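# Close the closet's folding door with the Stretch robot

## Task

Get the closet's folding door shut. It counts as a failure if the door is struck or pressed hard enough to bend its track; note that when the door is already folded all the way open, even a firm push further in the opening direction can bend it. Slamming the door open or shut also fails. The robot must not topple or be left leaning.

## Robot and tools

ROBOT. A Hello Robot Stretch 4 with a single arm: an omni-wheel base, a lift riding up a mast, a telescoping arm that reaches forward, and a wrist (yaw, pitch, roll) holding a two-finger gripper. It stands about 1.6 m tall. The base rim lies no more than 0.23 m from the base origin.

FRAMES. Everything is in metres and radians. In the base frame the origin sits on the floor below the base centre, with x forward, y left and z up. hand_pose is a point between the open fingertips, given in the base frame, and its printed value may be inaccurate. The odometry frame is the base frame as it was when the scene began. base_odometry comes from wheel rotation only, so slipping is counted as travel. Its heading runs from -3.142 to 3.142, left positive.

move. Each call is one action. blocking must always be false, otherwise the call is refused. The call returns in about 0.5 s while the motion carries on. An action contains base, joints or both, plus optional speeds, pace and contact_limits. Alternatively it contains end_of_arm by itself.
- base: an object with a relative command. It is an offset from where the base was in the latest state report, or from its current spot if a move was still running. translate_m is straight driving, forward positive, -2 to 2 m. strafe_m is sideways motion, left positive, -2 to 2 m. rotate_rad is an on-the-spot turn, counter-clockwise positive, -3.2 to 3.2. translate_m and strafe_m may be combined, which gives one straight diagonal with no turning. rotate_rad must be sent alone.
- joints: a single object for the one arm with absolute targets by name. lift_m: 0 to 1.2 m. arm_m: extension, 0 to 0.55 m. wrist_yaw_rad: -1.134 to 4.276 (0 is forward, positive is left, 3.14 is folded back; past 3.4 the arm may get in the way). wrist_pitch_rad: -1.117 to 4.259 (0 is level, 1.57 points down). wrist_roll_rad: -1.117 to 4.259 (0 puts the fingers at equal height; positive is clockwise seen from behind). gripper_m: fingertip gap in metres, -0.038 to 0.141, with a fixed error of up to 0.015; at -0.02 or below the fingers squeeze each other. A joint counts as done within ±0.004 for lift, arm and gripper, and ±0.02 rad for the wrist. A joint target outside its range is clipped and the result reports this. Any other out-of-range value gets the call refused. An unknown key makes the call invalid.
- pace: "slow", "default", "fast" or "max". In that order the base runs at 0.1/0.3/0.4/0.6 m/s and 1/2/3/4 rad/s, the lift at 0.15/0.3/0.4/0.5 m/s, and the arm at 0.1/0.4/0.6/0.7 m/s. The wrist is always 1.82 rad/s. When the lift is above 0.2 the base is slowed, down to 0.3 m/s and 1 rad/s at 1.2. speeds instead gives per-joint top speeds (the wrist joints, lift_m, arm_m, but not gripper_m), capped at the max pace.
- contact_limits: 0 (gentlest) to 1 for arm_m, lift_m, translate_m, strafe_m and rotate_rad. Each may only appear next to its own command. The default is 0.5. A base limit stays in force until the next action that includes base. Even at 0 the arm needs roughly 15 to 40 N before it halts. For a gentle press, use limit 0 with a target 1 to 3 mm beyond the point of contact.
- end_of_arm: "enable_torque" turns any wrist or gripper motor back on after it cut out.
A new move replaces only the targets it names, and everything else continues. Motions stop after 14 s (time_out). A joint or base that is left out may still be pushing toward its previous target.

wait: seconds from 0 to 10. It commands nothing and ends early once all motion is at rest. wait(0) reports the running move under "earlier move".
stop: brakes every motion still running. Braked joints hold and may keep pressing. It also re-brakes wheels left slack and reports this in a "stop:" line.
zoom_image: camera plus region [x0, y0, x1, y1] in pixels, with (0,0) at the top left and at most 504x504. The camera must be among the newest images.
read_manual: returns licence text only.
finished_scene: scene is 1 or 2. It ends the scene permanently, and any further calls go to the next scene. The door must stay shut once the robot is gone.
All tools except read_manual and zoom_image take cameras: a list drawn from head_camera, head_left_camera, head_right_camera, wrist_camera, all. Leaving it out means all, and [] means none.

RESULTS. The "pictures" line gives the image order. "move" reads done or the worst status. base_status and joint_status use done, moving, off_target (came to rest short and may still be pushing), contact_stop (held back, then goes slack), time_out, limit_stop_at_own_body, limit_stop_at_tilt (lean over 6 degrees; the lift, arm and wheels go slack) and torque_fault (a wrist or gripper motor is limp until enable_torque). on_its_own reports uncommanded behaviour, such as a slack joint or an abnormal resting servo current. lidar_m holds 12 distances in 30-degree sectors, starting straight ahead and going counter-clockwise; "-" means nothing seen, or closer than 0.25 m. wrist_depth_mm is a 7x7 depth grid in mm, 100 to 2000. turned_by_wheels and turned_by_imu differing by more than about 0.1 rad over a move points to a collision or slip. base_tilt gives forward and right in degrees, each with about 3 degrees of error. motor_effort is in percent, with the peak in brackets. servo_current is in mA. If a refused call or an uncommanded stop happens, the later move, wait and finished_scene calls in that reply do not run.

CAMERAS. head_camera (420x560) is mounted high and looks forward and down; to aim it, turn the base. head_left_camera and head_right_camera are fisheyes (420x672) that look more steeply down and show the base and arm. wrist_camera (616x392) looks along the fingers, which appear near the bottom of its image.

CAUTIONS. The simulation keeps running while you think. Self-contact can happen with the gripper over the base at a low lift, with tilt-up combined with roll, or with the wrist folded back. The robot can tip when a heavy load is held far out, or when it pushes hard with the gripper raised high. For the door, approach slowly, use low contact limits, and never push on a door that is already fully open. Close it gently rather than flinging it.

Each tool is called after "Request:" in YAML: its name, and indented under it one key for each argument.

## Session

Request:
move:
  blocking: false

Scene clock: 0.00 s.
base_odometry: x=+0.000 y=+0.000 heading=+0.000
turned_by_wheels: +0.000
turned_by_imu: +0.000
base_tilt: forward=+0.7 right=-0.1
lidar_m: 1.25 1.11 1.06 1.09 1.43 2.77 2.83 1.68 1.78 2.73 1.32 1.21
base_status: not commanded
joint_positions: lift_m=+0.224 arm_m=+0.003 wrist_yaw_rad=+3.110 wrist_pitch_rad=+0.002 wrist_roll_rad=+0.000 gripper_m=+0.056
joint_status: not commanded
measured_speeds: all 0
motor_effort: lift_m=+19 arm_m=+4 wheel_0=-1 wheel_1=-1 wheel_2=-1
servo_current: wrist_yaw_rad=39 wrist_pitch_rad=33 wrist_roll_rad=39 gripper_m=52
hand_pose: x=-0.1120 y=+0.0964 z=+0.4017 quat_wxyz=(+0.016, -0.001, +0.000, +1.000) (m; base frame)
wrist_depth_mm: - 136 - - - - - / - 136 - - - - - / - 137 222 - - - - / 135 174 - - - - - / - - - - - - - / 1397 1397 193 1430 191 1366 1336 / 1008 854 1042 - 1008 931 976
pictures: head_camera, head_left_camera, head_right_camera, wrist_camera
camera_calibration:
wrist_camera: T_world_to_cam=[[0.0673145, 0.996607, -0.04737, -0.0875509], [-0.0166803, -0.046347, -0.998786, 0.464413], [-0.997592, 0.0680229, 0.0135039, 0.102417], [0, 0, 0, 1]] pos_world=[0.11581, 0.101811, 0.458319]

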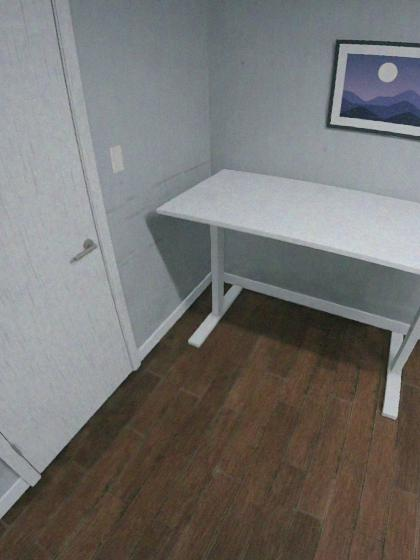

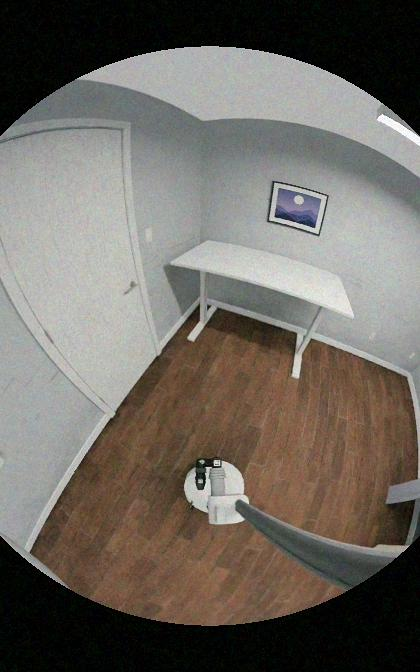

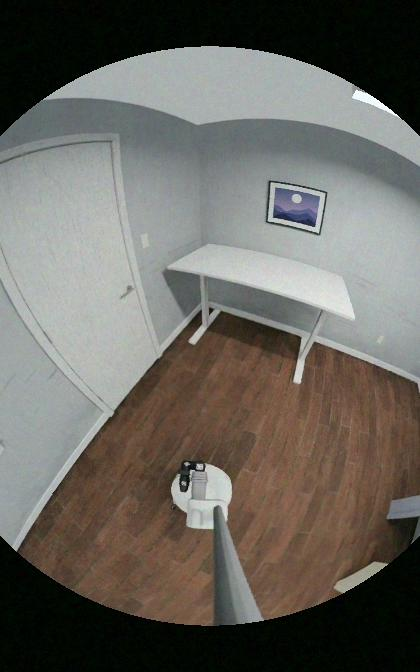

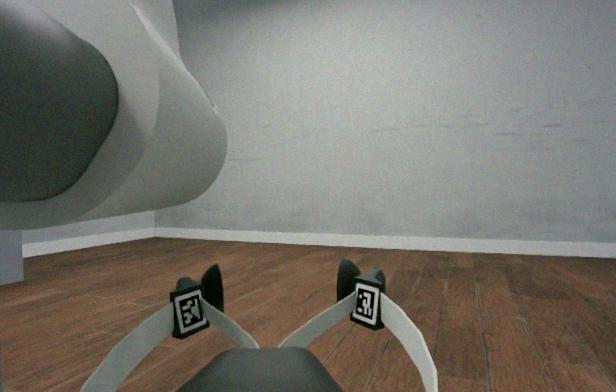

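Request:
move:
  base: {"rotate_rad": -1.8}
  joints: {"lift_m": 0.55, "gripper_m": -0.03}
  blocking: false
  cameras: []

Request:
wait:
  seconds: 0.5
  cameras: []

Request:
move:
  joints: {"wrist_yaw_rad": 0.0, "wrist_pitch_rad": 0.0, "wrist_roll_rad": 0.0, "arm_m": 0.0}
  blocking: false
  cameras: []

Request:
wait:
  seconds: 4

Scene clock: 5.07 s.
move: moving
base_odometry: x=+0.000 y=+0.000 heading=-0.259
turned_by_wheels: -0.259
turned_by_imu: -0.259
base_tilt: forward=+0.7 right=-0.1
lidar_m: 1.22 1.28 1.05 1.08 1.21 1.95 2.75 3.05 1.66 1.91 2.45 1.21
base_status: rotate_rad moving
joint_positions: lift_m=+0.263 arm_m=+0.003 wrist_yaw_rad=+3.110 wrist_pitch_rad=+0.002 wrist_roll_rad=+0.000 gripper_m=+0.036
joint_status: lift_m moving; gripper_m moving
measured_speeds: translate_m=+0.000 strafe_m=-0.002 rotate_rad=-0.992 lift_m=+0.148 arm_m=+0.000 wrist_yaw_rad=+0.000 wrist_pitch_rad=+0.000 wrist_roll_rad=+0.000
motor_effort: lift_m=+24(24) arm_m=+4(4) wheel_0=+4(6) wheel_1=+2(8) wheel_2=+3(6)
servo_current: wrist_yaw_rad=39(46) wrist_pitch_rad=52(59) wrist_roll_rad=46(46) gripper_m=117(117)
hand_pose: x=-0.1120 y=+0.0964 z=+0.4405 quat_wxyz=(+0.016, -0.001, +0.000, +1.000) (m; base frame)
wrist_depth_mm: - 136 - - - - - / - 136 - - - - - / - 137 223 - - - - / 135 175 - - - - - / - - - - - - - / 1499 1464 193 1464 191 1430 1397 / 1042 931 1078 - 991 976 1008
pictures: none
No camera images: "cameras" was empty.

Scene clock: 5.57 s.
earlier move: moving
base_odometry: x=+0.000 y=+0.000 heading=-1.013
turned_by_wheels: -0.754
turned_by_imu: -0.755
base_tilt: forward=+0.7 right=-0.1
lidar_m: 1.28 1.22 1.26 1.11 1.05 1.11 1.41 2.73 2.80 1.68 1.86 2.74
base_status: rotate_rad moving
joint_positions: lift_m=+0.377 arm_m=+0.003 wrist_yaw_rad=+3.110 wrist_pitch_rad=+0.002 wrist_roll_rad=+0.000 gripper_m=-0.016
joint_status: lift_m moving; gripper_m moving
measured_speeds: translate_m=+0.000 strafe_m=+0.000 rotate_rad=-1.827 lift_m=+0.298 arm_m=+0.000 wrist_yaw_rad=+0.000 wrist_pitch_rad=+0.000 wrist_roll_rad=+0.000
motor_effort: lift_m=+24(26) arm_m=+4(4) wheel_0=+2(7) wheel_1=+5(8) wheel_2=+6(10)
servo_current: wrist_yaw_rad=26(46) wrist_pitch_rad=33(59) wrist_roll_rad=46(46) gripper_m=85(130)
hand_pose: x=-0.1120 y=+0.0964 z=+0.5546 quat_wxyz=(+0.016, -0.001, +0.000, +1.000) (m; base frame)
wrist_depth_mm: - 136 - - 1576 1229 - / - 136 - - 1618 1229 - / - 137 236 - 1708 - - / 136 175 - - - - - / - - - - - - - / 1756 1808 188 191 - - - / 1281 149 - 144 1060 - -
wait: 0.50 s; no rest
pictures: none
No camera images: "cameras" was empty.

Scene clock: 6.07 s.
move: moving
base_odometry: x=+0.000 y=+0.000 heading=-1.650
turned_by_wheels: -0.637
turned_by_imu: -0.640
base_tilt: forward=+0.8 right=-0.1
lidar_m: 1.93 2.23 1.21 1.26 1.17 1.05 1.08 1.27 2.63 2.76 2.14 1.70
base_status: rotate_rad moving
joint_positions: lift_m=+0.500 arm_m=+0.003 wrist_yaw_rad=+2.520 wrist_pitch_rad=+0.002 wrist_roll_rad=+0.000 gripper_m=-0.029
joint_status: lift_m moving; arm_m moving; wrist_yaw_rad moving; wrist_pitch_rad moving; wrist_roll_rad moving; gripper_m moving
joint sent to its limit — arm_m, lower limit.
measured_speeds: translate_m=+0.000 strafe_m=+0.002 rotate_rad=-0.804 lift_m=+0.178 arm_m=+0.000 wrist_yaw_rad=-1.820 wrist_pitch_rad=+0.000 wrist_roll_rad=+0.000
motor_effort: lift_m=+21(23) arm_m=+1(7) wheel_0=+2(3) wheel_1=+4(6) wheel_2=+1(2)
servo_current: wrist_yaw_rad=52(104) wrist_pitch_rad=72(72) wrist_roll_rad=33(65) gripper_m=65(117)
hand_pose: x=-0.0100 y=+0.2391 z=+0.6776 quat_wxyz=(+0.306, -0.001, +0.000, +0.952) (m; base frame)
wrist_depth_mm: 1160 - - 1160 - - - / 1160 - - 1138 - - - / 243 - - 1160 - - - / - - - 1160 - - - / - - - 1138 - - - / - - 182 188 - - - / - 138 - - - - -
pictures: none
No camera images: "cameras" was empty.

Scene clock: 7.90 s.
earlier move: done
base_odometry: x=+0.000 y=+0.000 heading=-1.800
turned_by_wheels: -0.150
turned_by_imu: -0.150
base_tilt: forward=+0.7 right=-0.1
lidar_m: 1.92 2.39 1.23 1.23 1.28 1.06 1.08 1.22 2.01 2.73 3.09 1.69
base_status: done
joint_positions: lift_m=+0.550 arm_m=+0.003 wrist_yaw_rad=+0.002 wrist_pitch_rad=+0.002 wrist_roll_rad=+0.000 gripper_m=-0.029
joint_status: all done
joint sent to its limit — arm_m, lower limit.
measured_speeds: all 0
motor_effort: lift_m=+22(23) arm_m=+3(11) wheel_0=+0(3) wheel_1=-1(6) wheel_2=-1(3)
servo_current: wrist_yaw_rad=26(104) wrist_pitch_rad=39(72) wrist_roll_rad=39(78) gripper_m=65(117)
hand_pose: x=+0.4620 y=-0.0870 z=+0.7272 quat_wxyz=(+1.000, +0.000, +0.001, +0.001) (m; base frame)
wrist_depth_mm: - - - 1661 - - - / - - - 1661 - - - / - - - - - - - / - - - - - - - / - - - - - - - / - - 186 191 - - - / 1708 154 - 153 1576 - 1499
wait: 1.83 of 4 s (the move ended)
pictures: head_camera, head_left_camera, head_right_camera, wrist_camera
camera_calibration:
wrist_camera: T_world_to_cam=[[-0.0345637, -0.998279, -0.047373, -0.0545063], [0.0151499, 0.0468725, -0.998786, 0.784], [0.999288, -0.0352394, 0.0135038, -0.248332], [0, 0, 0, 1]] pos_world=[0.234393, -0.0999116, 0.783819]

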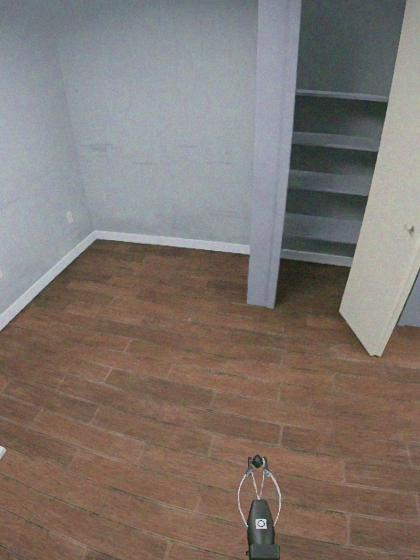

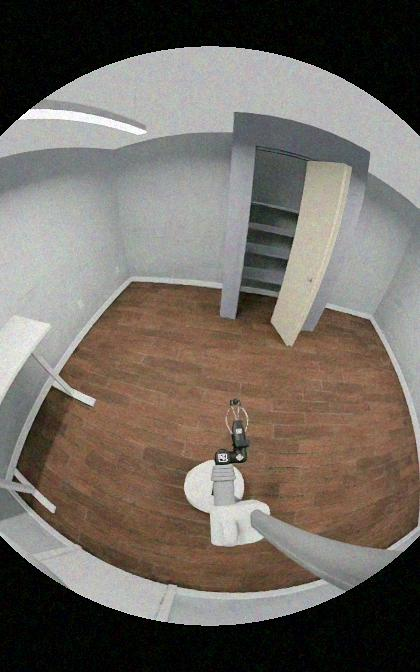

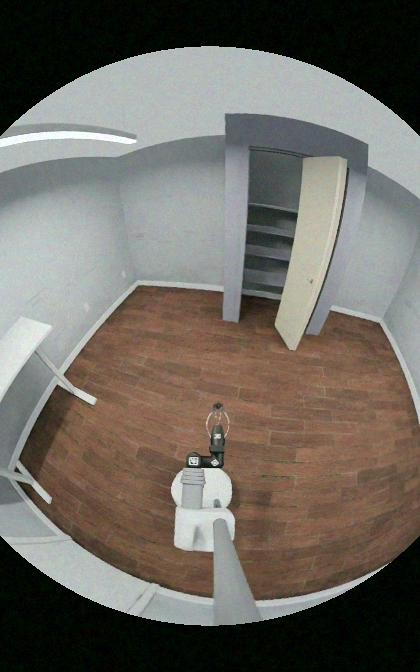

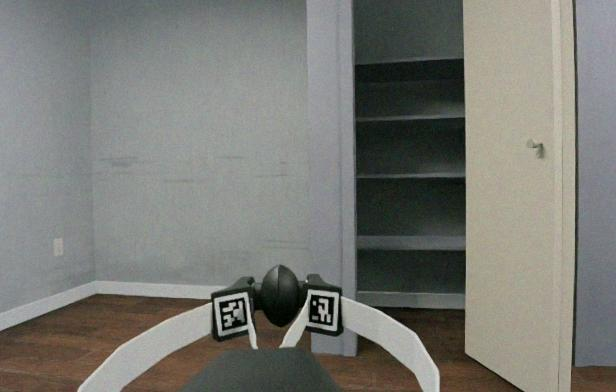

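Request:
zoom_image:
  camera: "head_camera"
  region: [220, 190, 420, 390]

Request:
zoom_image:
  camera: "head_right_camera"
  region: [210, 100, 380, 370]

Scaled by 2.520 from the camera's 420x560 image, which has a finer 600x800 frame.

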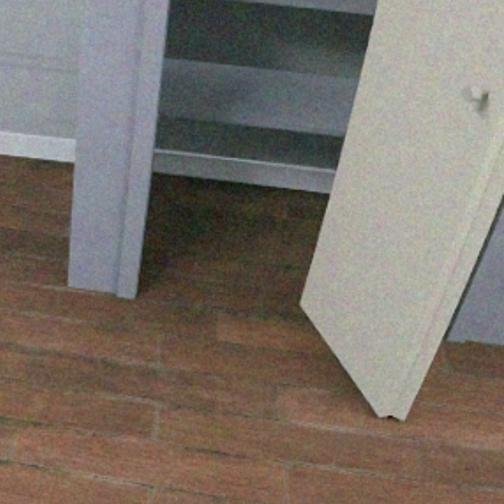

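Scaled by 1.867 from the camera's 420x672 image, which has a finer 600x960 frame.

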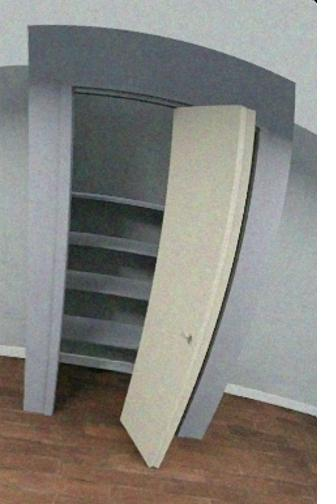

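Request:
move:
  base: {"translate_m": 0.80, "strafe_m": -1.28}
  pace: "fast"
  blocking: false
  cameras: []

Request:
wait:
  seconds: 8
  cameras: []

Request:
move:
  base: {"rotate_rad": 0.58}
  blocking: false
  cameras: []

Request:
wait:
  seconds: 3
  cameras: ["head_camera", "head_left_camera", "wrist_camera"]

Scene clock: 42.50 s.
move: moving
base_odometry: x=-0.049 y=-0.017 heading=-1.800
turned_by_wheels: +0.000
turned_by_imu: +0.000
base_tilt: forward=+0.7 right=-0.1
lidar_m: 1.91 2.47 1.28 1.27 1.32 1.08 1.13 1.23 2.07 2.69 3.06 1.63
base_status: translate_m moving; strafe_m moving
joint_positions: lift_m=+0.550 arm_m=+0.003 wrist_yaw_rad=+0.002 wrist_pitch_rad=+0.002 wrist_roll_rad=+0.000 gripper_m=-0.029
joint_status: not commanded
measured_speeds: translate_m=+0.103 strafe_m=-0.166 rotate_rad=-0.002 lift_m=+0.000 arm_m=+0.000 wrist_yaw_rad=+0.000 wrist_pitch_rad=+0.000 wrist_roll_rad=+0.000
motor_effort: lift_m=+22(22) arm_m=+4(4) wheel_0=+10(11) wheel_1=-6(7) wheel_2=-5(10)
servo_current: wrist_yaw_rad=26(39) wrist_pitch_rad=33(59) wrist_roll_rad=46(46) gripper_m=72(85)
hand_pose: x=+0.4620 y=-0.0870 z=+0.7272 quat_wxyz=(+1.000, +0.000, +0.001, +0.001) (m; base frame)
wrist_depth_mm: - - - 1708 - - 1464 / - - - 1618 - - 1430 / - - - 1661 - - 1464 / - - - 1708 - - 1499 / - - - 1708 - - 1464 / - - 186 191 - - 1499 / 1661 154 - 154 1576 - 1464
pictures: none
No camera images: "cameras" was empty.

Scene clock: 47.13 s.
earlier move: done
base_odometry: x=-1.428 y=-0.488 heading=-1.800
turned_by_wheels: +0.000
turned_by_imu: -0.004
base_tilt: forward=+0.7 right=-0.1
lidar_m: 0.74 0.65 2.95 2.40 2.54 2.12 2.13 1.96 1.65 1.61 1.85 1.59
base_status: done
joint_positions: lift_m=+0.550 arm_m=+0.003 wrist_yaw_rad=+0.002 wrist_pitch_rad=+0.002 wrist_roll_rad=+0.000 gripper_m=-0.029
joint_status: not commanded
measured_speeds: all 0
motor_effort: lift_m=+21(22) arm_m=+4(4) wheel_0=+0(12) wheel_1=+0(10) wheel_2=+1(10)
servo_current: wrist_yaw_rad=39(52) wrist_pitch_rad=52(59) wrist_roll_rad=46(59) gripper_m=59(85)
hand_pose: x=+0.4620 y=-0.0870 z=+0.7273 quat_wxyz=(+1.000, +0.000, +0.001, +0.001) (m; base frame)
wrist_depth_mm: - - - - - - - / - - - - - - - / - - - - - - - / - - - - - - - / - - - - - - - / - - 182 187 - - - / - 138 - - - - -
wait: 4.63 of 8 s (the move ended)
pictures: none
No camera images: "cameras" was empty.

Scene clock: 47.63 s.
move: moving
base_odometry: x=-1.428 y=-0.488 heading=-1.541
turned_by_wheels: +0.260
turned_by_imu: +0.260
base_tilt: forward=+0.7 right=-0.1
lidar_m: 0.66 0.69 2.73 2.41 2.28 2.09 2.19 1.74 1.63 1.68 1.72 0.88
base_status: rotate_rad moving
joint_positions: lift_m=+0.550 arm_m=+0.003 wrist_yaw_rad=+0.001 wrist_pitch_rad=+0.002 wrist_roll_rad=+0.000 gripper_m=-0.029
joint_status: not commanded
measured_speeds: translate_m=-0.001 strafe_m=-0.001 rotate_rad=+0.990 lift_m=+0.000 arm_m=+0.000 wrist_yaw_rad=+0.000 wrist_pitch_rad=+0.000 wrist_roll_rad=+0.000
motor_effort: lift_m=+21(21) arm_m=+3(4) wheel_0=-4(6) wheel_1=-5(10) wheel_2=-5(8)
servo_current: wrist_yaw_rad=26(39) wrist_pitch_rad=59(59) wrist_roll_rad=39(46) gripper_m=65(78)
hand_pose: x=+0.4620 y=-0.0870 z=+0.7273 quat_wxyz=(+1.000, +0.000, +0.001, +0.001) (m; base frame)
wrist_depth_mm: - - - - - - - / - - - - - - - / - - - - - - - / - - - - - - - / - - - - - - - / - - 182 189 - - - / - 138 - - - - -
pictures: none
No camera images: "cameras" was empty.

Scene clock: 48.50 s.
earlier move: done
base_odometry: x=-1.428 y=-0.488 heading=-1.220
turned_by_wheels: +0.320
turned_by_imu: +0.322
base_tilt: forward=+0.7 right=-0.1
lidar_m: 0.63 3.09 2.39 2.48 2.11 2.12 1.92 1.62 1.63 1.89 0.94 0.69
base_status: done
joint_positions: lift_m=+0.550 arm_m=+0.003 wrist_yaw_rad=+0.001 wrist_pitch_rad=+0.002 wrist_roll_rad=+0.000 gripper_m=-0.029
joint_status: not commanded
measured_speeds: all 0
motor_effort: lift_m=+21(21) arm_m=+4(4) wheel_0=+1(6) wheel_1=-1(10) wheel_2=+0(8)
servo_current: wrist_yaw_rad=52(52) wrist_pitch_rad=39(65) wrist_roll_rad=39(46) gripper_m=65(85)
hand_pose: x=+0.4620 y=-0.0870 z=+0.7273 quat_wxyz=(+1.000, +0.000, +0.001, +0.001) (m; base frame)
wrist_depth_mm: - - - - - - - / - - 1255 - - - - / - - - - - - - / - - - - - - - / - - - - - - - / - - 185 188 - - - / 1708 154 - - - - -
wait: 0.87 of 3 s (the move ended)
pictures: head_camera, head_left_camera, wrist_camera
camera_calibration:
wrist_camera: T_world_to_cam=[[-0.034863, -0.998269, -0.0473733, -0.05443], [0.015164, 0.0468683, -0.998786, 0.784096], [0.999277, -0.0355391, 0.0135038, -0.248361], [0, 0, 0, 1]] pos_world=[0.234393, -0.0999116, 0.783919]

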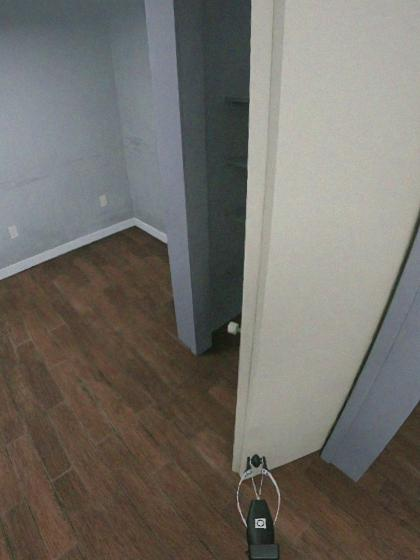

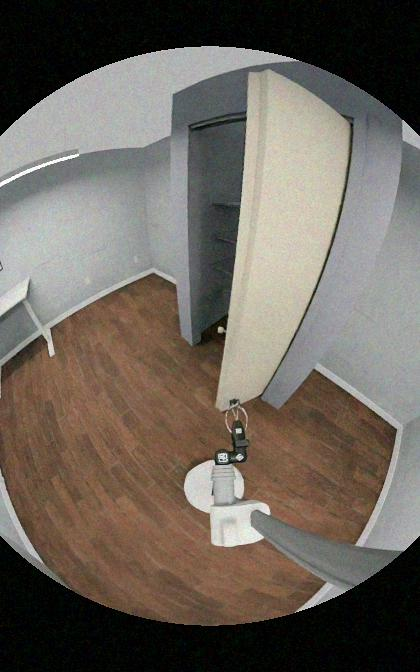

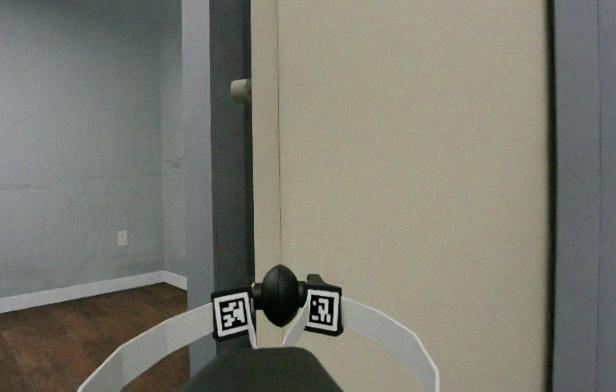

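Request:
move:
  base: {"strafe_m": -0.06}
  joints: {"arm_m": 0.12}
  blocking: false
  cameras: []

Request:
wait:
  seconds: 2
  cameras: ["wrist_camera"]

Scene clock: 55.13 s.
move: moving
base_odometry: x=-1.463 y=-0.500 heading=-1.220
turned_by_wheels: +0.000
turned_by_imu: +0.000
base_tilt: forward=+0.7 right=+0.0
lidar_m: 0.64 3.12 2.43 2.45 2.14 2.14 1.88 1.61 1.62 1.85 1.57 0.67
base_status: strafe_m moving
joint_positions: lift_m=+0.550 arm_m=+0.054 wrist_yaw_rad=+0.001 wrist_pitch_rad=+0.002 wrist_roll_rad=+0.000 gripper_m=-0.029
joint_status: arm_m moving
measured_speeds: translate_m=+0.000 strafe_m=-0.126 rotate_rad=-0.001 lift_m=+0.000 arm_m=+0.197 wrist_yaw_rad=+0.000 wrist_pitch_rad=+0.000 wrist_roll_rad=+0.000
motor_effort: lift_m=+21(21) arm_m=+12(12) wheel_0=+4(10) wheel_1=-8(11) wheel_2=-1(4)
servo_current: wrist_yaw_rad=39(52) wrist_pitch_rad=33(52) wrist_roll_rad=46(46) gripper_m=72(78)
hand_pose: x=+0.5137 y=-0.0870 z=+0.7273 quat_wxyz=(+1.000, +0.000, +0.001, +0.001) (m; base frame)
wrist_depth_mm: - - - - - - - / - - - - - - - / - - - - - - - / - - - - - - - / - - - - - - - / - - 185 188 - - - / 1708 154 - - - - -
pictures: none
No camera images: "cameras" was empty.

Scene clock: 56.00 s.
earlier move: done
base_odometry: x=-1.485 y=-0.508 heading=-1.220
turned_by_wheels: +0.000
turned_by_imu: +0.000
base_tilt: forward=+0.7 right=-0.1
lidar_m: 0.64 3.15 2.46 2.49 2.13 2.16 1.86 1.61 1.61 1.83 1.57 0.73
base_status: done
joint_positions: lift_m=+0.550 arm_m=+0.120 wrist_yaw_rad=+0.001 wrist_pitch_rad=+0.002 wrist_roll_rad=+0.000 gripper_m=-0.029
joint_status: all done
measured_speeds: all 0
motor_effort: lift_m=+21(21) arm_m=+8(14) wheel_0=+0(10) wheel_1=-1(11) wheel_2=-1(4)
servo_current: wrist_yaw_rad=39(52) wrist_pitch_rad=46(52) wrist_roll_rad=39(46) gripper_m=59(78)
hand_pose: x=+0.5789 y=-0.0871 z=+0.7273 quat_wxyz=(+1.000, +0.000, +0.001, +0.001) (m; base frame)
wrist_depth_mm: - - 300 324 353 - - / - - 303 324 351 - - / - - 304 325 353 - - / - - 306 324 353 - - / - - 310 325 349 - - / - - 185 191 353 - 436 / 1661 154 303 153 353 - -
wait: 0.87 of 2 s (the move ended)
pictures: wrist_camera
camera_calibration:
wrist_camera: T_world_to_cam=[[-0.034863, -0.998269, -0.0473733, -0.0503511], [0.015164, 0.0468683, -0.998786, 0.782322], [0.999277, -0.0355391, 0.0135038, -0.365276], [0, 0, 0, 1]] pos_world=[0.351393, -0.0999116, 0.783919]

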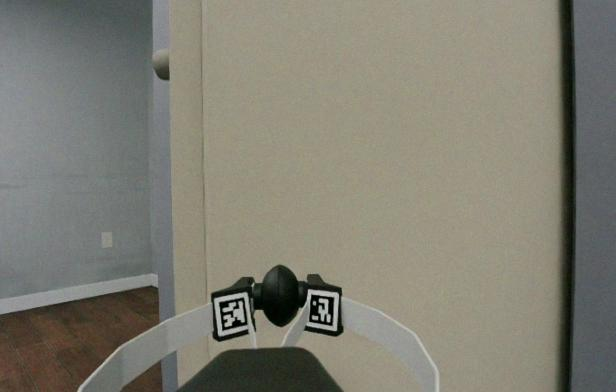

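Request:
move:
  joints: {"arm_m": 0.185}
  blocking: false
  cameras: []

Request:
wait:
  seconds: 0.5
  cameras: []

Request:
move:
  joints: {"arm_m": 0.30}
  speeds: {"arm_m": 0.06}
  contact_limits: {"arm_m": 0.0}
  blocking: false
  cameras: []

Request:
wait:
  seconds: 3
  cameras: ["head_camera", "wrist_camera"]

Scene clock: 63.50 s.
move: moving
base_odometry: x=-1.485 y=-0.508 heading=-1.220
turned_by_wheels: +0.000
turned_by_imu: +0.000
base_tilt: forward=+0.7 right=-0.1
lidar_m: 0.64 3.13 2.46 2.48 2.14 2.15 1.86 1.58 1.59 1.81 1.58 0.73
base_status: not commanded
joint_positions: lift_m=+0.550 arm_m=+0.167 wrist_yaw_rad=+0.001 wrist_pitch_rad=+0.002 wrist_roll_rad=+0.000 gripper_m=-0.029
joint_status: arm_m moving
measured_speeds: translate_m=+0.000 strafe_m=+0.000 rotate_rad=+0.000 lift_m=+0.000 arm_m=+0.125 wrist_yaw_rad=+0.000 wrist_pitch_rad=+0.000 wrist_roll_rad=+0.000
motor_effort: lift_m=+21(21) arm_m=+12(14) wheel_0=+0(0) wheel_1=+0(1) wheel_2=-1(1)
servo_current: wrist_yaw_rad=33(39) wrist_pitch_rad=52(52) wrist_roll_rad=46(46) gripper_m=65(72)
hand_pose: x=+0.6265 y=-0.0871 z=+0.7273 quat_wxyz=(+1.000, +0.000, +0.001, +0.001) (m; base frame)
wrist_depth_mm: - - 274 294 329 355 - / - - 272 296 329 355 - / - - 274 297 330 359 - / - - 274 297 332 359 - / - - 274 298 334 362 - / - - 186 191 338 362 - / 1708 154 281 109 324 - -
pictures: none
No camera images: "cameras" was empty.

Scene clock: 64.00 s.
earlier move: moving
base_odometry: x=-1.485 y=-0.508 heading=-1.220
turned_by_wheels: +0.000
turned_by_imu: +0.000
base_tilt: forward=+0.8 right=-0.1
lidar_m: 0.63 3.11 2.47 2.54 2.15 2.15 1.84 1.59 1.58 1.85 1.57 0.72
base_status: not commanded
joint_positions: lift_m=+0.550 arm_m=+0.185 wrist_yaw_rad=+0.001 wrist_pitch_rad=+0.002 wrist_roll_rad=+0.000 gripper_m=-0.029
joint_status: arm_m moving
measured_speeds: all 0
motor_effort: lift_m=+21(21) arm_m=+6(14) wheel_0=+0(0) wheel_1=+0(1) wheel_2=-1(1)
servo_current: wrist_yaw_rad=39(39) wrist_pitch_rad=39(52) wrist_roll_rad=39(46) gripper_m=59(78)
hand_pose: x=+0.6439 y=-0.0871 z=+0.7273 quat_wxyz=(+1.000, +0.000, +0.001, +0.001) (m; base frame)
wrist_depth_mm: - 317 235 257 286 317 355 / - - 235 258 286 320 351 / - - 239 259 287 320 351 / - - 241 259 289 324 355 / - - 241 260 289 324 355 / - - 183 191 289 324 359 / 1708 155 234 153 283 332 -
wait: 0.50 s; no rest
pictures: none
No camera images: "cameras" was empty.

Scene clock: 64.50 s.
move: moving
base_odometry: x=-1.485 y=-0.508 heading=-1.220
turned_by_wheels: +0.000
turned_by_imu: +0.000
base_tilt: forward=+0.7 right=-0.1
lidar_m: 0.63 3.13 2.46 2.51 2.16 2.16 1.87 1.60 1.58 1.83 1.57 0.73
base_status: not commanded
joint_positions: lift_m=+0.550 arm_m=+0.210 wrist_yaw_rad=-0.001 wrist_pitch_rad=+0.002 wrist_roll_rad=+0.000 gripper_m=-0.029
joint_status: arm_m moving
measured_speeds: translate_m=+0.000 strafe_m=+0.000 rotate_rad=-0.001 lift_m=+0.000 arm_m=+0.057 wrist_yaw_rad=-0.036 wrist_pitch_rad=+0.000 wrist_roll_rad=+0.000
motor_effort: lift_m=+21(21) arm_m=+13(13) wheel_0=+0(0) wheel_1=+0(1) wheel_2=-2(2)
servo_current: wrist_yaw_rad=26(46) wrist_pitch_rad=33(52) wrist_roll_rad=46(46) gripper_m=72(85)
contact_limits: arm_m 0
hand_pose: x=+0.6696 y=-0.0876 z=+0.7273 quat_wxyz=(+1.000, +0.000, +0.001, +0.000) (m; base frame)
wrist_depth_mm: - 249 219 239 265 297 329 / - 251 219 241 265 300 336 / - 252 220 241 267 300 334 / - 254 220 241 267 301 338 / - 256 221 242 268 301 340 / - - 185 191 273 304 343 / 1756 154 217 153 263 310 342
pictures: none
No camera images: "cameras" was empty.

Scene clock: 66.37 s.
earlier move: done
base_odometry: x=-1.485 y=-0.508 heading=-1.220
turned_by_wheels: +0.000
turned_by_imu: +0.000
base_tilt: forward=+0.7 right=-0.1
lidar_m: 0.76 3.15 2.48 2.48 2.14 2.17 1.88 1.58 1.60 1.83 1.57 0.80
base_status: not commanded
joint_positions: lift_m=+0.550 arm_m=+0.300 wrist_yaw_rad=-0.001 wrist_pitch_rad=+0.002 wrist_roll_rad=+0.000 gripper_m=-0.029
joint_status: all done
measured_speeds: all 0
motor_effort: lift_m=+21(22) arm_m=+8(13) wheel_0=+2(3) wheel_1=-1(1) wheel_2=-2(5)
servo_current: wrist_yaw_rad=26(59) wrist_pitch_rad=46(52) wrist_roll_rad=39(52) gripper_m=59(85)
contact_limits: arm_m 0
hand_pose: x=+0.7587 y=-0.0878 z=+0.7273 quat_wxyz=(+1.000, +0.000, +0.001, -0.001) (m; base frame)
wrist_depth_mm: - 282 250 253 258 262 266 / - 283 251 255 258 263 267 / - 285 253 256 260 263 268 / - 286 253 257 262 265 270 / - 287 255 257 263 266 271 / - 287 186 188 263 268 272 / 1661 147 255 109 263 270 272
wait: 1.87 of 3 s (the move ended)
pictures: head_camera, wrist_camera
camera_calibration:
wrist_camera: T_world_to_cam=[[-0.0374601, -0.998174, -0.0473794, -0.0427925], [0.0152861, 0.0468347, -0.998786, 0.779533], [0.999181, -0.0381389, 0.0135037, -0.545058], [0, 0, 0, 1]] pos_world=[0.531093, -0.100012, 0.783919]

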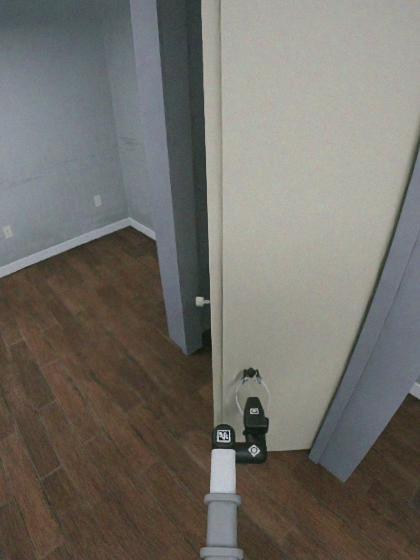

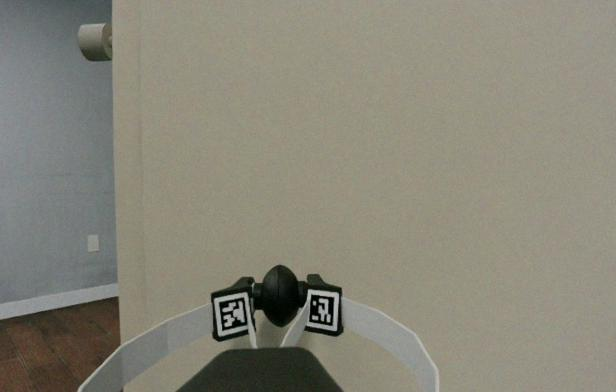

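Request:
move:
  joints: {"arm_m": 0.43}
  speeds: {"arm_m": 0.06}
  contact_limits: {"arm_m": 0.0}
  blocking: false
  cameras: []

Request:
wait:
  seconds: 3
  cameras: ["head_camera", "wrist_camera"]

Scene clock: 70.33 s.
move: moving
base_odometry: x=-1.485 y=-0.508 heading=-1.220
turned_by_wheels: +0.000
turned_by_imu: +0.000
base_tilt: forward=+0.8 right=-0.1
lidar_m: 0.76 3.15 2.44 2.49 2.16 2.17 1.85 1.60 1.59 1.85 1.58 0.83
base_status: not commanded
joint_positions: lift_m=+0.550 arm_m=+0.326 wrist_yaw_rad=-0.001 wrist_pitch_rad=+0.002 wrist_roll_rad=+0.000 gripper_m=-0.029
joint_status: arm_m moving
measured_speeds: translate_m=+0.000 strafe_m=+0.000 rotate_rad=+0.000 lift_m=+0.000 arm_m=+0.060 wrist_yaw_rad=+0.000 wrist_pitch_rad=+0.000 wrist_roll_rad=+0.000
motor_effort: lift_m=+21(21) arm_m=+11(13) wheel_0=+2(3) wheel_1=+0(1) wheel_2=-2(2)
servo_current: wrist_yaw_rad=46(46) wrist_pitch_rad=33(52) wrist_roll_rad=33(46) gripper_m=65(72)
contact_limits: arm_m 0
hand_pose: x=+0.7848 y=-0.0878 z=+0.7273 quat_wxyz=(+1.000, +0.000, +0.001, -0.001) (m; base frame)
wrist_depth_mm: - 281 248 250 252 254 254 / - 282 248 251 252 254 255 / - 282 250 251 253 254 256 / - 283 250 253 255 256 258 / - 283 252 254 255 257 259 / - 286 186 188 256 259 259 / 1708 147 253 109 256 260 262
pictures: none
No camera images: "cameras" was empty.

Scene clock: 71.07 s.
earlier move: contact_stop
base_odometry: x=-1.485 y=-0.508 heading=-1.220
turned_by_wheels: +0.000
turned_by_imu: +0.000
base_tilt: forward=+0.7 right=-0.1
lidar_m: 0.79 3.14 2.46 2.51 2.13 2.16 1.84 1.59 1.59 1.83 1.58 0.83
base_status: not commanded
joint_positions: lift_m=+0.550 arm_m=+0.345 wrist_yaw_rad=-0.001 wrist_pitch_rad=+0.002 wrist_roll_rad=+0.000 gripper_m=-0.029
joint_status: arm_m contact_stop (moved +0.045 of +0.130)
measured_speeds: all 0
on_its_own: arm_m is slack since a contact_stop (your +0.430 is given up)
motor_effort: lift_m=+21(21) arm_m=+0(13) wheel_0=+2(5) wheel_1=-1(1) wheel_2=-2(3)
servo_current: wrist_yaw_rad=33(46) wrist_pitch_rad=39(52) wrist_roll_rad=39(46) gripper_m=72(72)
contact_limits: arm_m 0
hand_pose: x=+0.8042 y=-0.0878 z=+0.7273 quat_wxyz=(+1.000, +0.000, +0.001, -0.001) (m; base frame)
wrist_depth_mm: - 281 245 243 241 239 237 / - 282 246 244 242 239 237 / - 283 247 245 243 242 239 / - 283 248 247 244 241 240 / - 285 250 248 245 242 240 / - 289 186 191 245 244 241 / 1708 147 251 153 248 245 243
wait: 0.73 of 3 s (the move ended)
pictures: head_camera, wrist_camera
camera_calibration:
wrist_camera: T_world_to_cam=[[-0.0374601, -0.998174, -0.0473794, -0.0410881], [0.0152861, 0.0468347, -0.998786, 0.778838], [0.999181, -0.0381389, 0.0135037, -0.590521], [0, 0, 0, 1]] pos_world=[0.576593, -0.100012, 0.783919]

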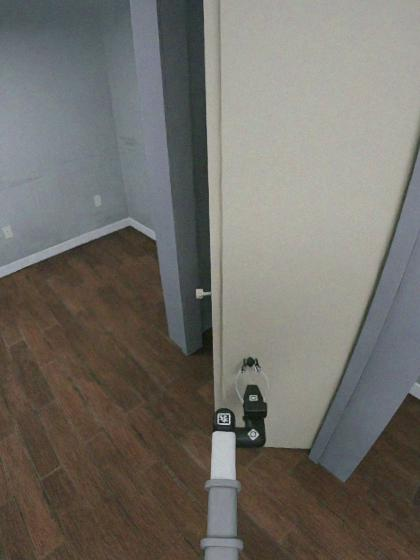

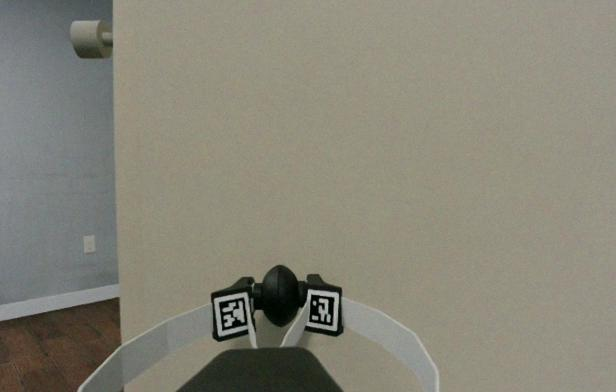

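Request:
move:
  joints: {"arm_m": 0.40}
  speeds: {"arm_m": 0.04}
  contact_limits: {"arm_m": 0.05}
  blocking: false
  cameras: ["wrist_camera"]

Request:
wait:
  seconds: 0.4
  cameras: []

Request:
wait:
  seconds: 0.4
  cameras: []

Request:
wait:
  seconds: 0.8
  cameras: ["head_camera", "head_left_camera", "wrist_camera"]

Scene clock: 90.83 s.
move: moving
base_odometry: x=-1.485 y=-0.508 heading=-1.220
turned_by_wheels: +0.000
turned_by_imu: +0.000
base_tilt: forward=+0.7 right=-0.1
lidar_m: 0.82 3.16 2.47 2.52 2.16 2.16 1.87 1.57 1.57 1.84 1.57 0.82
base_status: not commanded
joint_positions: lift_m=+0.550 arm_m=+0.363 wrist_yaw_rad=-0.001 wrist_pitch_rad=+0.002 wrist_roll_rad=+0.000 gripper_m=-0.029
joint_status: arm_m moving
measured_speeds: translate_m=+0.000 strafe_m=+0.000 rotate_rad=+0.000 lift_m=+0.000 arm_m=+0.040 wrist_yaw_rad=+0.000 wrist_pitch_rad=+0.000 wrist_roll_rad=+0.000
motor_effort: lift_m=+21(21) arm_m=+8(13) wheel_0=+2(2) wheel_1=-1(1) wheel_2=-2(2)
servo_current: wrist_yaw_rad=46(46) wrist_pitch_rad=46(59) wrist_roll_rad=46(46) gripper_m=65(65)
contact_limits: arm_m 0.05
hand_pose: x=+0.8221 y=-0.0878 z=+0.7273 quat_wxyz=(+1.000, +0.000, +0.001, -0.001) (m; base frame)
wrist_depth_mm: - 285 250 245 240 236 233 / - 286 251 246 241 237 233 / - 289 251 247 242 237 235 / - 291 253 248 244 239 236 / - 291 254 248 245 240 236 / - 293 186 191 244 241 237 / 1661 147 256 154 247 241 238
pictures: wrist_camera
camera_calibration:
wrist_camera: T_world_to_cam=[[-0.0374601, -0.998174, -0.0473794, -0.0404176], [0.0152861, 0.0468347, -0.998786, 0.778564], [0.999181, -0.0381389, 0.0135037, -0.608406], [0, 0, 0, 1]] pos_world=[0.594493, -0.100012, 0.783919]

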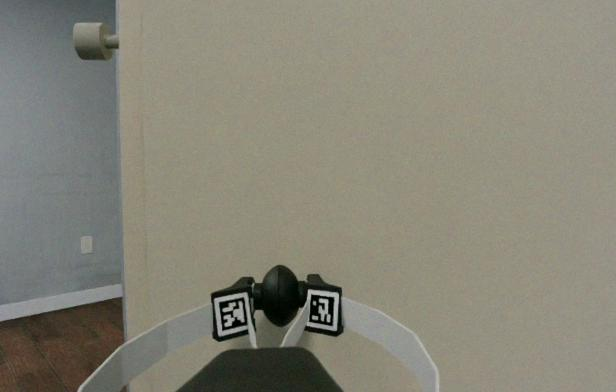

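Scene clock: 91.23 s.
earlier move: moving
base_odometry: x=-1.485 y=-0.508 heading=-1.220
turned_by_wheels: +0.000
turned_by_imu: +0.000
base_tilt: forward=+0.7 right=-0.1
lidar_m: 0.83 3.14 2.42 2.50 2.14 2.15 1.87 1.58 1.59 1.84 1.58 0.82
base_status: not commanded
joint_positions: lift_m=+0.550 arm_m=+0.379 wrist_yaw_rad=-0.001 wrist_pitch_rad=+0.002 wrist_roll_rad=+0.000 gripper_m=-0.029
joint_status: arm_m moving
measured_speeds: translate_m=-0.001 strafe_m=+0.000 rotate_rad=+0.004 lift_m=+0.000 arm_m=+0.038 wrist_yaw_rad=+0.000 wrist_pitch_rad=+0.000 wrist_roll_rad=+0.000
motor_effort: lift_m=+21(21) arm_m=+11(13) wheel_0=+2(2) wheel_1=+0(1) wheel_2=-2(2)
servo_current: wrist_yaw_rad=39(46) wrist_pitch_rad=33(72) wrist_roll_rad=33(46) gripper_m=52(65)
contact_limits: arm_m 0.05
hand_pose: x=+0.8379 y=-0.0878 z=+0.7273 quat_wxyz=(+1.000, +0.000, +0.001, -0.001) (m; base frame)
wrist_depth_mm: - 238 234 229 224 220 218 / - 271 235 230 226 221 218 / - 273 236 231 227 223 220 / - 273 236 232 228 224 220 / - 276 238 233 229 225 222 / - 276 186 191 229 225 222 / 1708 146 238 110 231 226 223
wait: 0.40 s; no rest
pictures: none
No camera images: "cameras" was empty.

Scene clock: 91.63 s.
earlier move: moving
base_odometry: x=-1.485 y=-0.508 heading=-1.220
turned_by_wheels: +0.000
turned_by_imu: +0.000
base_tilt: forward=+0.7 right=-0.1
lidar_m: 0.85 3.14 2.46 2.53 2.16 2.16 1.88 1.60 1.57 1.82 1.57 0.84
base_status: not commanded
joint_positions: lift_m=+0.550 arm_m=+0.395 wrist_yaw_rad=-0.001 wrist_pitch_rad=+0.002 wrist_roll_rad=+0.000 gripper_m=-0.029
joint_status: arm_m moving
measured_speeds: translate_m=+0.000 strafe_m=+0.000 rotate_rad=+0.000 lift_m=+0.000 arm_m=+0.040 wrist_yaw_rad=+0.000 wrist_pitch_rad=+0.000 wrist_roll_rad=+0.000
motor_effort: lift_m=+21(21) arm_m=+11(14) wheel_0=+3(3) wheel_1=-1(1) wheel_2=-2(2)
servo_current: wrist_yaw_rad=26(46) wrist_pitch_rad=33(72) wrist_roll_rad=33(46) gripper_m=65(78)
contact_limits: arm_m 0.05
hand_pose: x=+0.8541 y=-0.0878 z=+0.7273 quat_wxyz=(+1.000, +0.000, +0.001, -0.001) (m; base frame)
wrist_depth_mm: - 244 237 230 223 216 - / - 274 238 230 224 217 213 / - 277 238 232 224 218 213 / - 278 240 233 226 220 214 / - 279 241 234 227 221 216 / - 282 185 191 227 221 216 / 1708 147 245 109 229 221 217
wait: 0.40 s; no rest
pictures: none
No camera images: "cameras" was empty.

Scene clock: 92.10 s.
earlier move: done
base_odometry: x=-1.485 y=-0.508 heading=-1.220
turned_by_wheels: +0.000
turned_by_imu: +0.000
base_tilt: forward=+0.7 right=-0.1
lidar_m: 0.83 3.13 2.46 2.51 2.14 2.17 1.88 1.60 1.59 1.84 1.58 0.83
base_status: not commanded
joint_positions: lift_m=+0.550 arm_m=+0.400 wrist_yaw_rad=-0.001 wrist_pitch_rad=+0.002 wrist_roll_rad=+0.000 gripper_m=-0.029
joint_status: all done
measured_speeds: all 0
motor_effort: lift_m=+21(21) arm_m=+8(14) wheel_0=+3(3) wheel_1=+0(1) wheel_2=-2(2)
servo_current: wrist_yaw_rad=39(46) wrist_pitch_rad=20(72) wrist_roll_rad=46(52) gripper_m=59(78)
contact_limits: arm_m 0.05
hand_pose: x=+0.8587 y=-0.0878 z=+0.7273 quat_wxyz=(+1.000, +0.000, +0.001, -0.001) (m; base frame)
wrist_depth_mm: - 278 242 231 222 215 - / - 281 242 232 224 215 210 / - 282 243 233 224 216 210 / - 285 244 234 225 217 211 / - 283 244 236 227 218 212 / - 286 186 191 225 218 213 / 1708 147 248 109 228 219 213
wait: 0.47 of 0.8 s (the move ended)
pictures: head_camera, head_left_camera, wrist_camera
camera_calibration:
wrist_camera: T_world_to_cam=[[-0.0374601, -0.998174, -0.0473794, -0.0390465], [0.0152861, 0.0468347, -0.998786, 0.778004], [0.999181, -0.0381389, 0.0135037, -0.644976], [0, 0, 0, 1]] pos_world=[0.631093, -0.100012, 0.783919]

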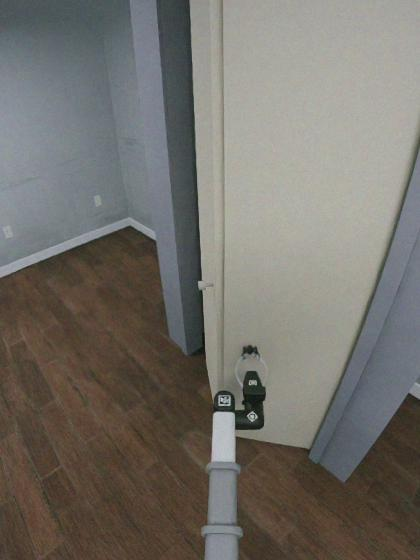

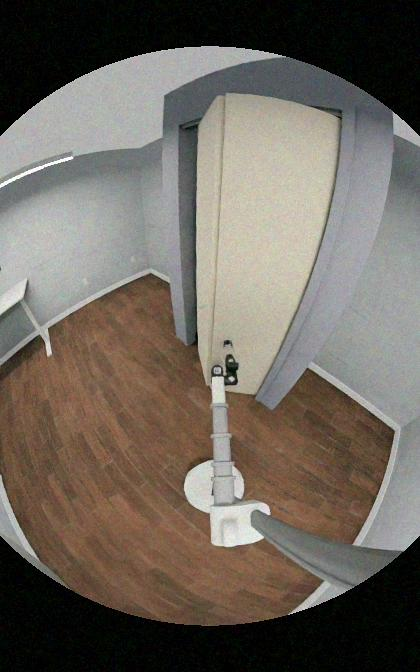

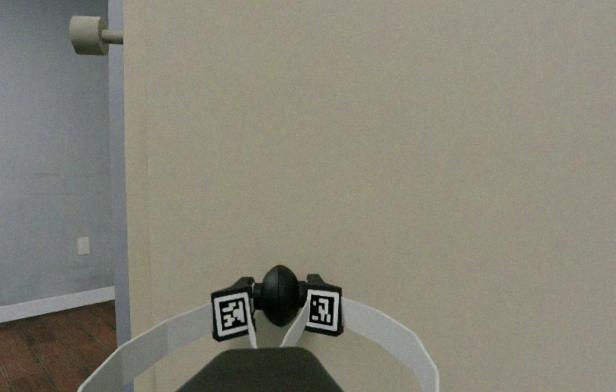

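Request:
move:
  joints: {"arm_m": 0.05}
  blocking: false
  cameras: []

Request:
wait:
  seconds: 0.3
  cameras: []

Request:
move:
  base: {"rotate_rad": -0.58}
  blocking: false
  cameras: []

Request:
wait:
  seconds: 3
  cameras: []

Request:
move:
  base: {"translate_m": 0.035, "strafe_m": 0.541}
  blocking: false
  cameras: []

Request:
wait:
  seconds: 5

Scene clock: 110.47 s.
move: moving
base_odometry: x=-1.485 y=-0.508 heading=-1.220
turned_by_wheels: +0.000
turned_by_imu: +0.000
base_tilt: forward=+0.7 right=-0.1
lidar_m: 0.83 3.14 2.49 2.50 2.16 2.15 1.85 1.58 1.61 1.83 1.57 0.83
base_status: not commanded
joint_positions: lift_m=+0.550 arm_m=+0.348 wrist_yaw_rad=-0.001 wrist_pitch_rad=+0.002 wrist_roll_rad=+0.000 gripper_m=-0.029
joint_status: arm_m moving
measured_speeds: translate_m=+0.000 strafe_m=+0.000 rotate_rad=+0.000 lift_m=+0.000 arm_m=-0.198 wrist_yaw_rad=+0.000 wrist_pitch_rad=+0.000 wrist_roll_rad=+0.000
motor_effort: lift_m=+21(21) arm_m=-3(13) wheel_0=+2(3) wheel_1=-1(1) wheel_2=-2(2)
servo_current: wrist_yaw_rad=33(39) wrist_pitch_rad=46(52) wrist_roll_rad=46(52) gripper_m=52(72)
hand_pose: x=+0.8075 y=-0.0878 z=+0.7273 quat_wxyz=(+1.000, +0.000, +0.001, -0.001) (m; base frame)
wrist_depth_mm: - 330 268 256 247 237 231 / - 336 270 258 248 238 232 / - 931 270 259 249 240 233 / - 946 272 259 250 241 234 / - 946 273 262 252 242 236 / - - 186 191 249 243 236 / 1661 146 276 153 254 243 236
pictures: none
No camera images: "cameras" was empty.

Scene clock: 110.77 s.
earlier move: moving
base_odometry: x=-1.485 y=-0.508 heading=-1.220
turned_by_wheels: +0.000
turned_by_imu: +0.000
base_tilt: forward=+0.8 right=-0.1
lidar_m: 0.84 3.13 2.44 2.49 2.14 2.15 1.84 1.59 1.61 1.82 1.57 0.84
base_status: not commanded
joint_positions: lift_m=+0.550 arm_m=+0.269 wrist_yaw_rad=-0.001 wrist_pitch_rad=+0.002 wrist_roll_rad=+0.000 gripper_m=-0.029
joint_status: arm_m moving
measured_speeds: translate_m=+0.000 strafe_m=+0.000 rotate_rad=+0.000 lift_m=+0.000 arm_m=-0.318 wrist_yaw_rad=+0.000 wrist_pitch_rad=+0.000 wrist_roll_rad=+0.000
motor_effort: lift_m=+21(21) arm_m=-7(13) wheel_0=+2(3) wheel_1=+0(1) wheel_2=-2(2)
servo_current: wrist_yaw_rad=39(46) wrist_pitch_rad=52(52) wrist_roll_rad=39(52) gripper_m=65(72)
hand_pose: x=+0.7282 y=-0.0878 z=+0.7273 quat_wxyz=(+1.000, +0.000, +0.001, -0.001) (m; base frame)
wrist_depth_mm: - - 330 317 306 294 285 / - - 332 319 307 296 287 / - - 334 320 309 297 289 / - - 334 322 310 298 289 / - - 338 322 310 300 290 / - - 183 191 309 300 291 / 1661 147 336 109 315 300 291
wait: 0.30 s; no rest
pictures: none
No camera images: "cameras" was empty.

Scene clock: 111.27 s.
move: moving
base_odometry: x=-1.485 y=-0.508 heading=-1.480
turned_by_wheels: -0.260
turned_by_imu: -0.260
base_tilt: forward=+0.7 right=-0.1
lidar_m: 0.85 0.91 2.47 2.50 2.27 2.12 2.27 1.65 1.58 1.66 1.63 0.84
base_status: rotate_rad moving
joint_positions: lift_m=+0.550 arm_m=+0.113 wrist_yaw_rad=-0.001 wrist_pitch_rad=+0.002 wrist_roll_rad=+0.000 gripper_m=-0.029
joint_status: arm_m moving
measured_speeds: translate_m=+0.001 strafe_m=-0.001 rotate_rad=-0.985 lift_m=+0.000 arm_m=-0.231 wrist_yaw_rad=+0.000 wrist_pitch_rad=+0.000 wrist_roll_rad=+0.000
motor_effort: lift_m=+21(21) arm_m=-7(17) wheel_0=+4(7) wheel_1=+6(10) wheel_2=+7(9)
servo_current: wrist_yaw_rad=26(39) wrist_pitch_rad=52(52) wrist_roll_rad=46(46) gripper_m=59(78)
hand_pose: x=+0.5724 y=-0.0877 z=+0.7273 quat_wxyz=(+1.000, +0.000, +0.001, -0.001) (m; base frame)
wrist_depth_mm: - - - - - - - / - - - - - - 389 / - - - - - - 392 / - - - - - - 392 / - - - - - - 397 / - - 182 188 - - 397 / 1661 139 - - - - -
pictures: none
No camera images: "cameras" was empty.

Scene clock: 112.13 s.
earlier move: done
base_odometry: x=-1.485 y=-0.508 heading=-1.800
turned_by_wheels: -0.320
turned_by_imu: -0.322
base_tilt: forward=+0.7 right=-0.1
lidar_m: 0.82 0.85 1.54 2.43 2.64 2.17 2.15 1.95 1.61 1.58 1.78 1.58
base_status: done
joint_positions: lift_m=+0.550 arm_m=+0.050 wrist_yaw_rad=-0.001 wrist_pitch_rad=+0.002 wrist_roll_rad=+0.000 gripper_m=-0.029
joint_status: all done
measured_speeds: all 0
motor_effort: lift_m=+21(22) arm_m=-8(17) wheel_0=+0(7) wheel_1=+0(10) wheel_2=+0(9)
servo_current: wrist_yaw_rad=33(39) wrist_pitch_rad=26(59) wrist_roll_rad=39(46) gripper_m=65(78)
hand_pose: x=+0.5097 y=-0.0877 z=+0.7273 quat_wxyz=(+1.000, +0.000, +0.001, -0.001) (m; base frame)
wrist_depth_mm: - - - - - - - / - - - - - - - / - - - - - - - / - - - - - - - / - - - - - - - / - - 182 188 - - - / - 138 - - - - -
wait: 0.87 of 3 s (the move ended)
pictures: none
No camera images: "cameras" was empty.

Scene clock: 112.63 s.
move: moving
base_odometry: x=-1.450 y=-0.519 heading=-1.800
turned_by_wheels: +0.000
turned_by_imu: +0.000
base_tilt: forward=+0.7 right=-0.1
lidar_m: 0.83 0.83 1.54 2.37 2.62 2.14 2.16 1.97 1.63 1.62 1.85 1.59
base_status: translate_m moving; strafe_m moving
joint_positions: lift_m=+0.550 arm_m=+0.050 wrist_yaw_rad=-0.001 wrist_pitch_rad=+0.002 wrist_roll_rad=+0.000 gripper_m=-0.029
joint_status: not commanded
measured_speeds: translate_m=+0.012 strafe_m=+0.138 rotate_rad=-0.005 lift_m=+0.000 arm_m=+0.000 wrist_yaw_rad=+0.000 wrist_pitch_rad=+0.000 wrist_roll_rad=+0.000
motor_effort: lift_m=+21(22) arm_m=-8(8) wheel_0=-7(8) wheel_1=+6(10) wheel_2=+0(3)
servo_current: wrist_yaw_rad=33(39) wrist_pitch_rad=39(52) wrist_roll_rad=46(52) gripper_m=59(65)
hand_pose: x=+0.5097 y=-0.0877 z=+0.7273 quat_wxyz=(+1.000, +0.000, +0.001, -0.001) (m; base frame)
wrist_depth_mm: - - - - - - - / - - - - - - - / - - - - - - - / - - - - - - - / - - - - - - - / - - 182 188 - - - / - 138 - - - - -
pictures: none
No camera images: "cameras" was empty.

Scene clock: 115.30 s.
earlier move: done
base_odometry: x=-0.966 y=-0.666 heading=-1.800
turned_by_wheels: +0.000
turned_by_imu: +0.001
base_tilt: forward=+0.7 right=-0.1
lidar_m: 0.69 1.08 2.62 1.89 2.12 2.11 2.08 2.35 2.15 2.12 2.00 0.79
base_status: done
joint_positions: lift_m=+0.550 arm_m=+0.050 wrist_yaw_rad=-0.001 wrist_pitch_rad=+0.002 wrist_roll_rad=+0.000 gripper_m=-0.029
joint_status: not commanded
measured_speeds: all 0
motor_effort: lift_m=+21(22) arm_m=-8(9) wheel_0=+2(9) wheel_1=-2(10) wheel_2=-1(4)
servo_current: wrist_yaw_rad=33(46) wrist_pitch_rad=59(59) wrist_roll_rad=39(52) gripper_m=65(78)
hand_pose: x=+0.5097 y=-0.0877 z=+0.7273 quat_wxyz=(+1.000, +0.000, +0.001, -0.001) (m; base frame)
wrist_depth_mm: - - - - - - - / - - - - - - 569 / - - - - - - 574 / - - - - - - 580 / - - - - - - 580 / - - 182 187 - - 580 / - 138 - - - - -
wait: 2.67 of 5 s (the move ended)
pictures: head_camera, head_left_camera, head_right_camera, wrist_camera
camera_calibration:
wrist_camera: T_world_to_cam=[[-0.0371608, -0.998186, -0.047379, -0.052206], [0.015272, 0.0468389, -0.998786, 0.783344], [0.999193, -0.0378392, 0.0135038, -0.296236], [0, 0, 0, 1]] pos_world=[0.282093, -0.100012, 0.783919]

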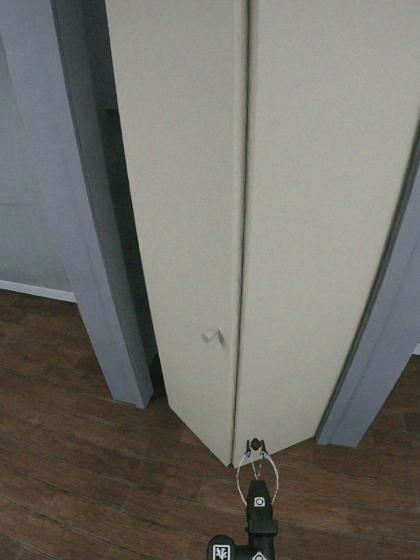

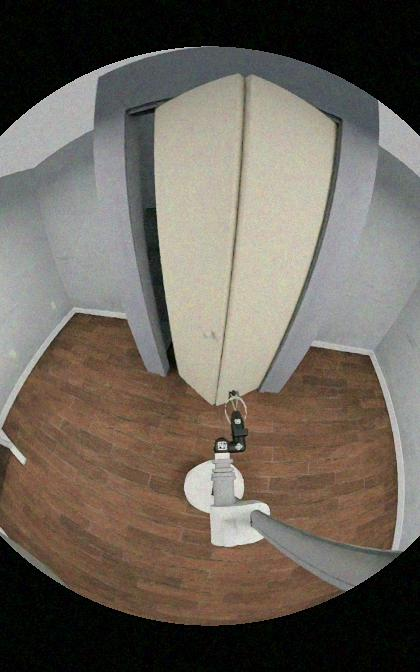

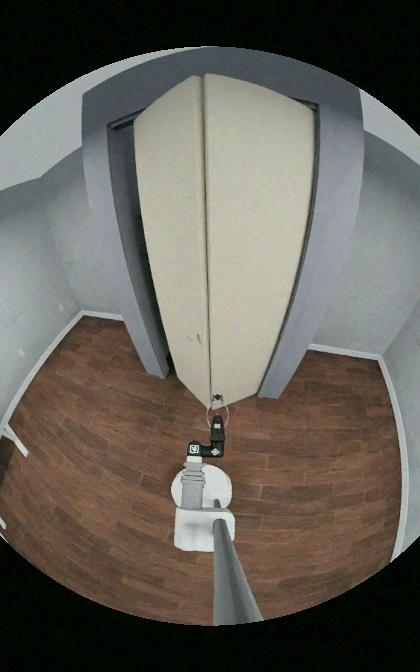

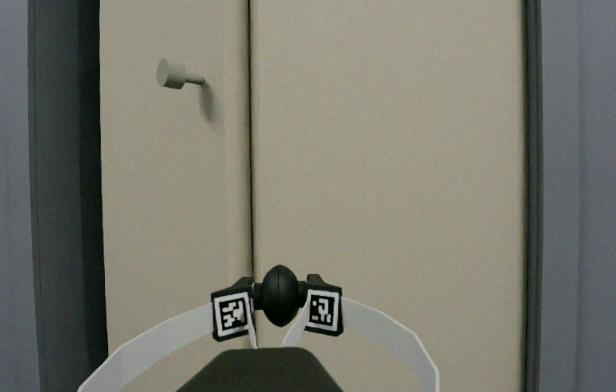

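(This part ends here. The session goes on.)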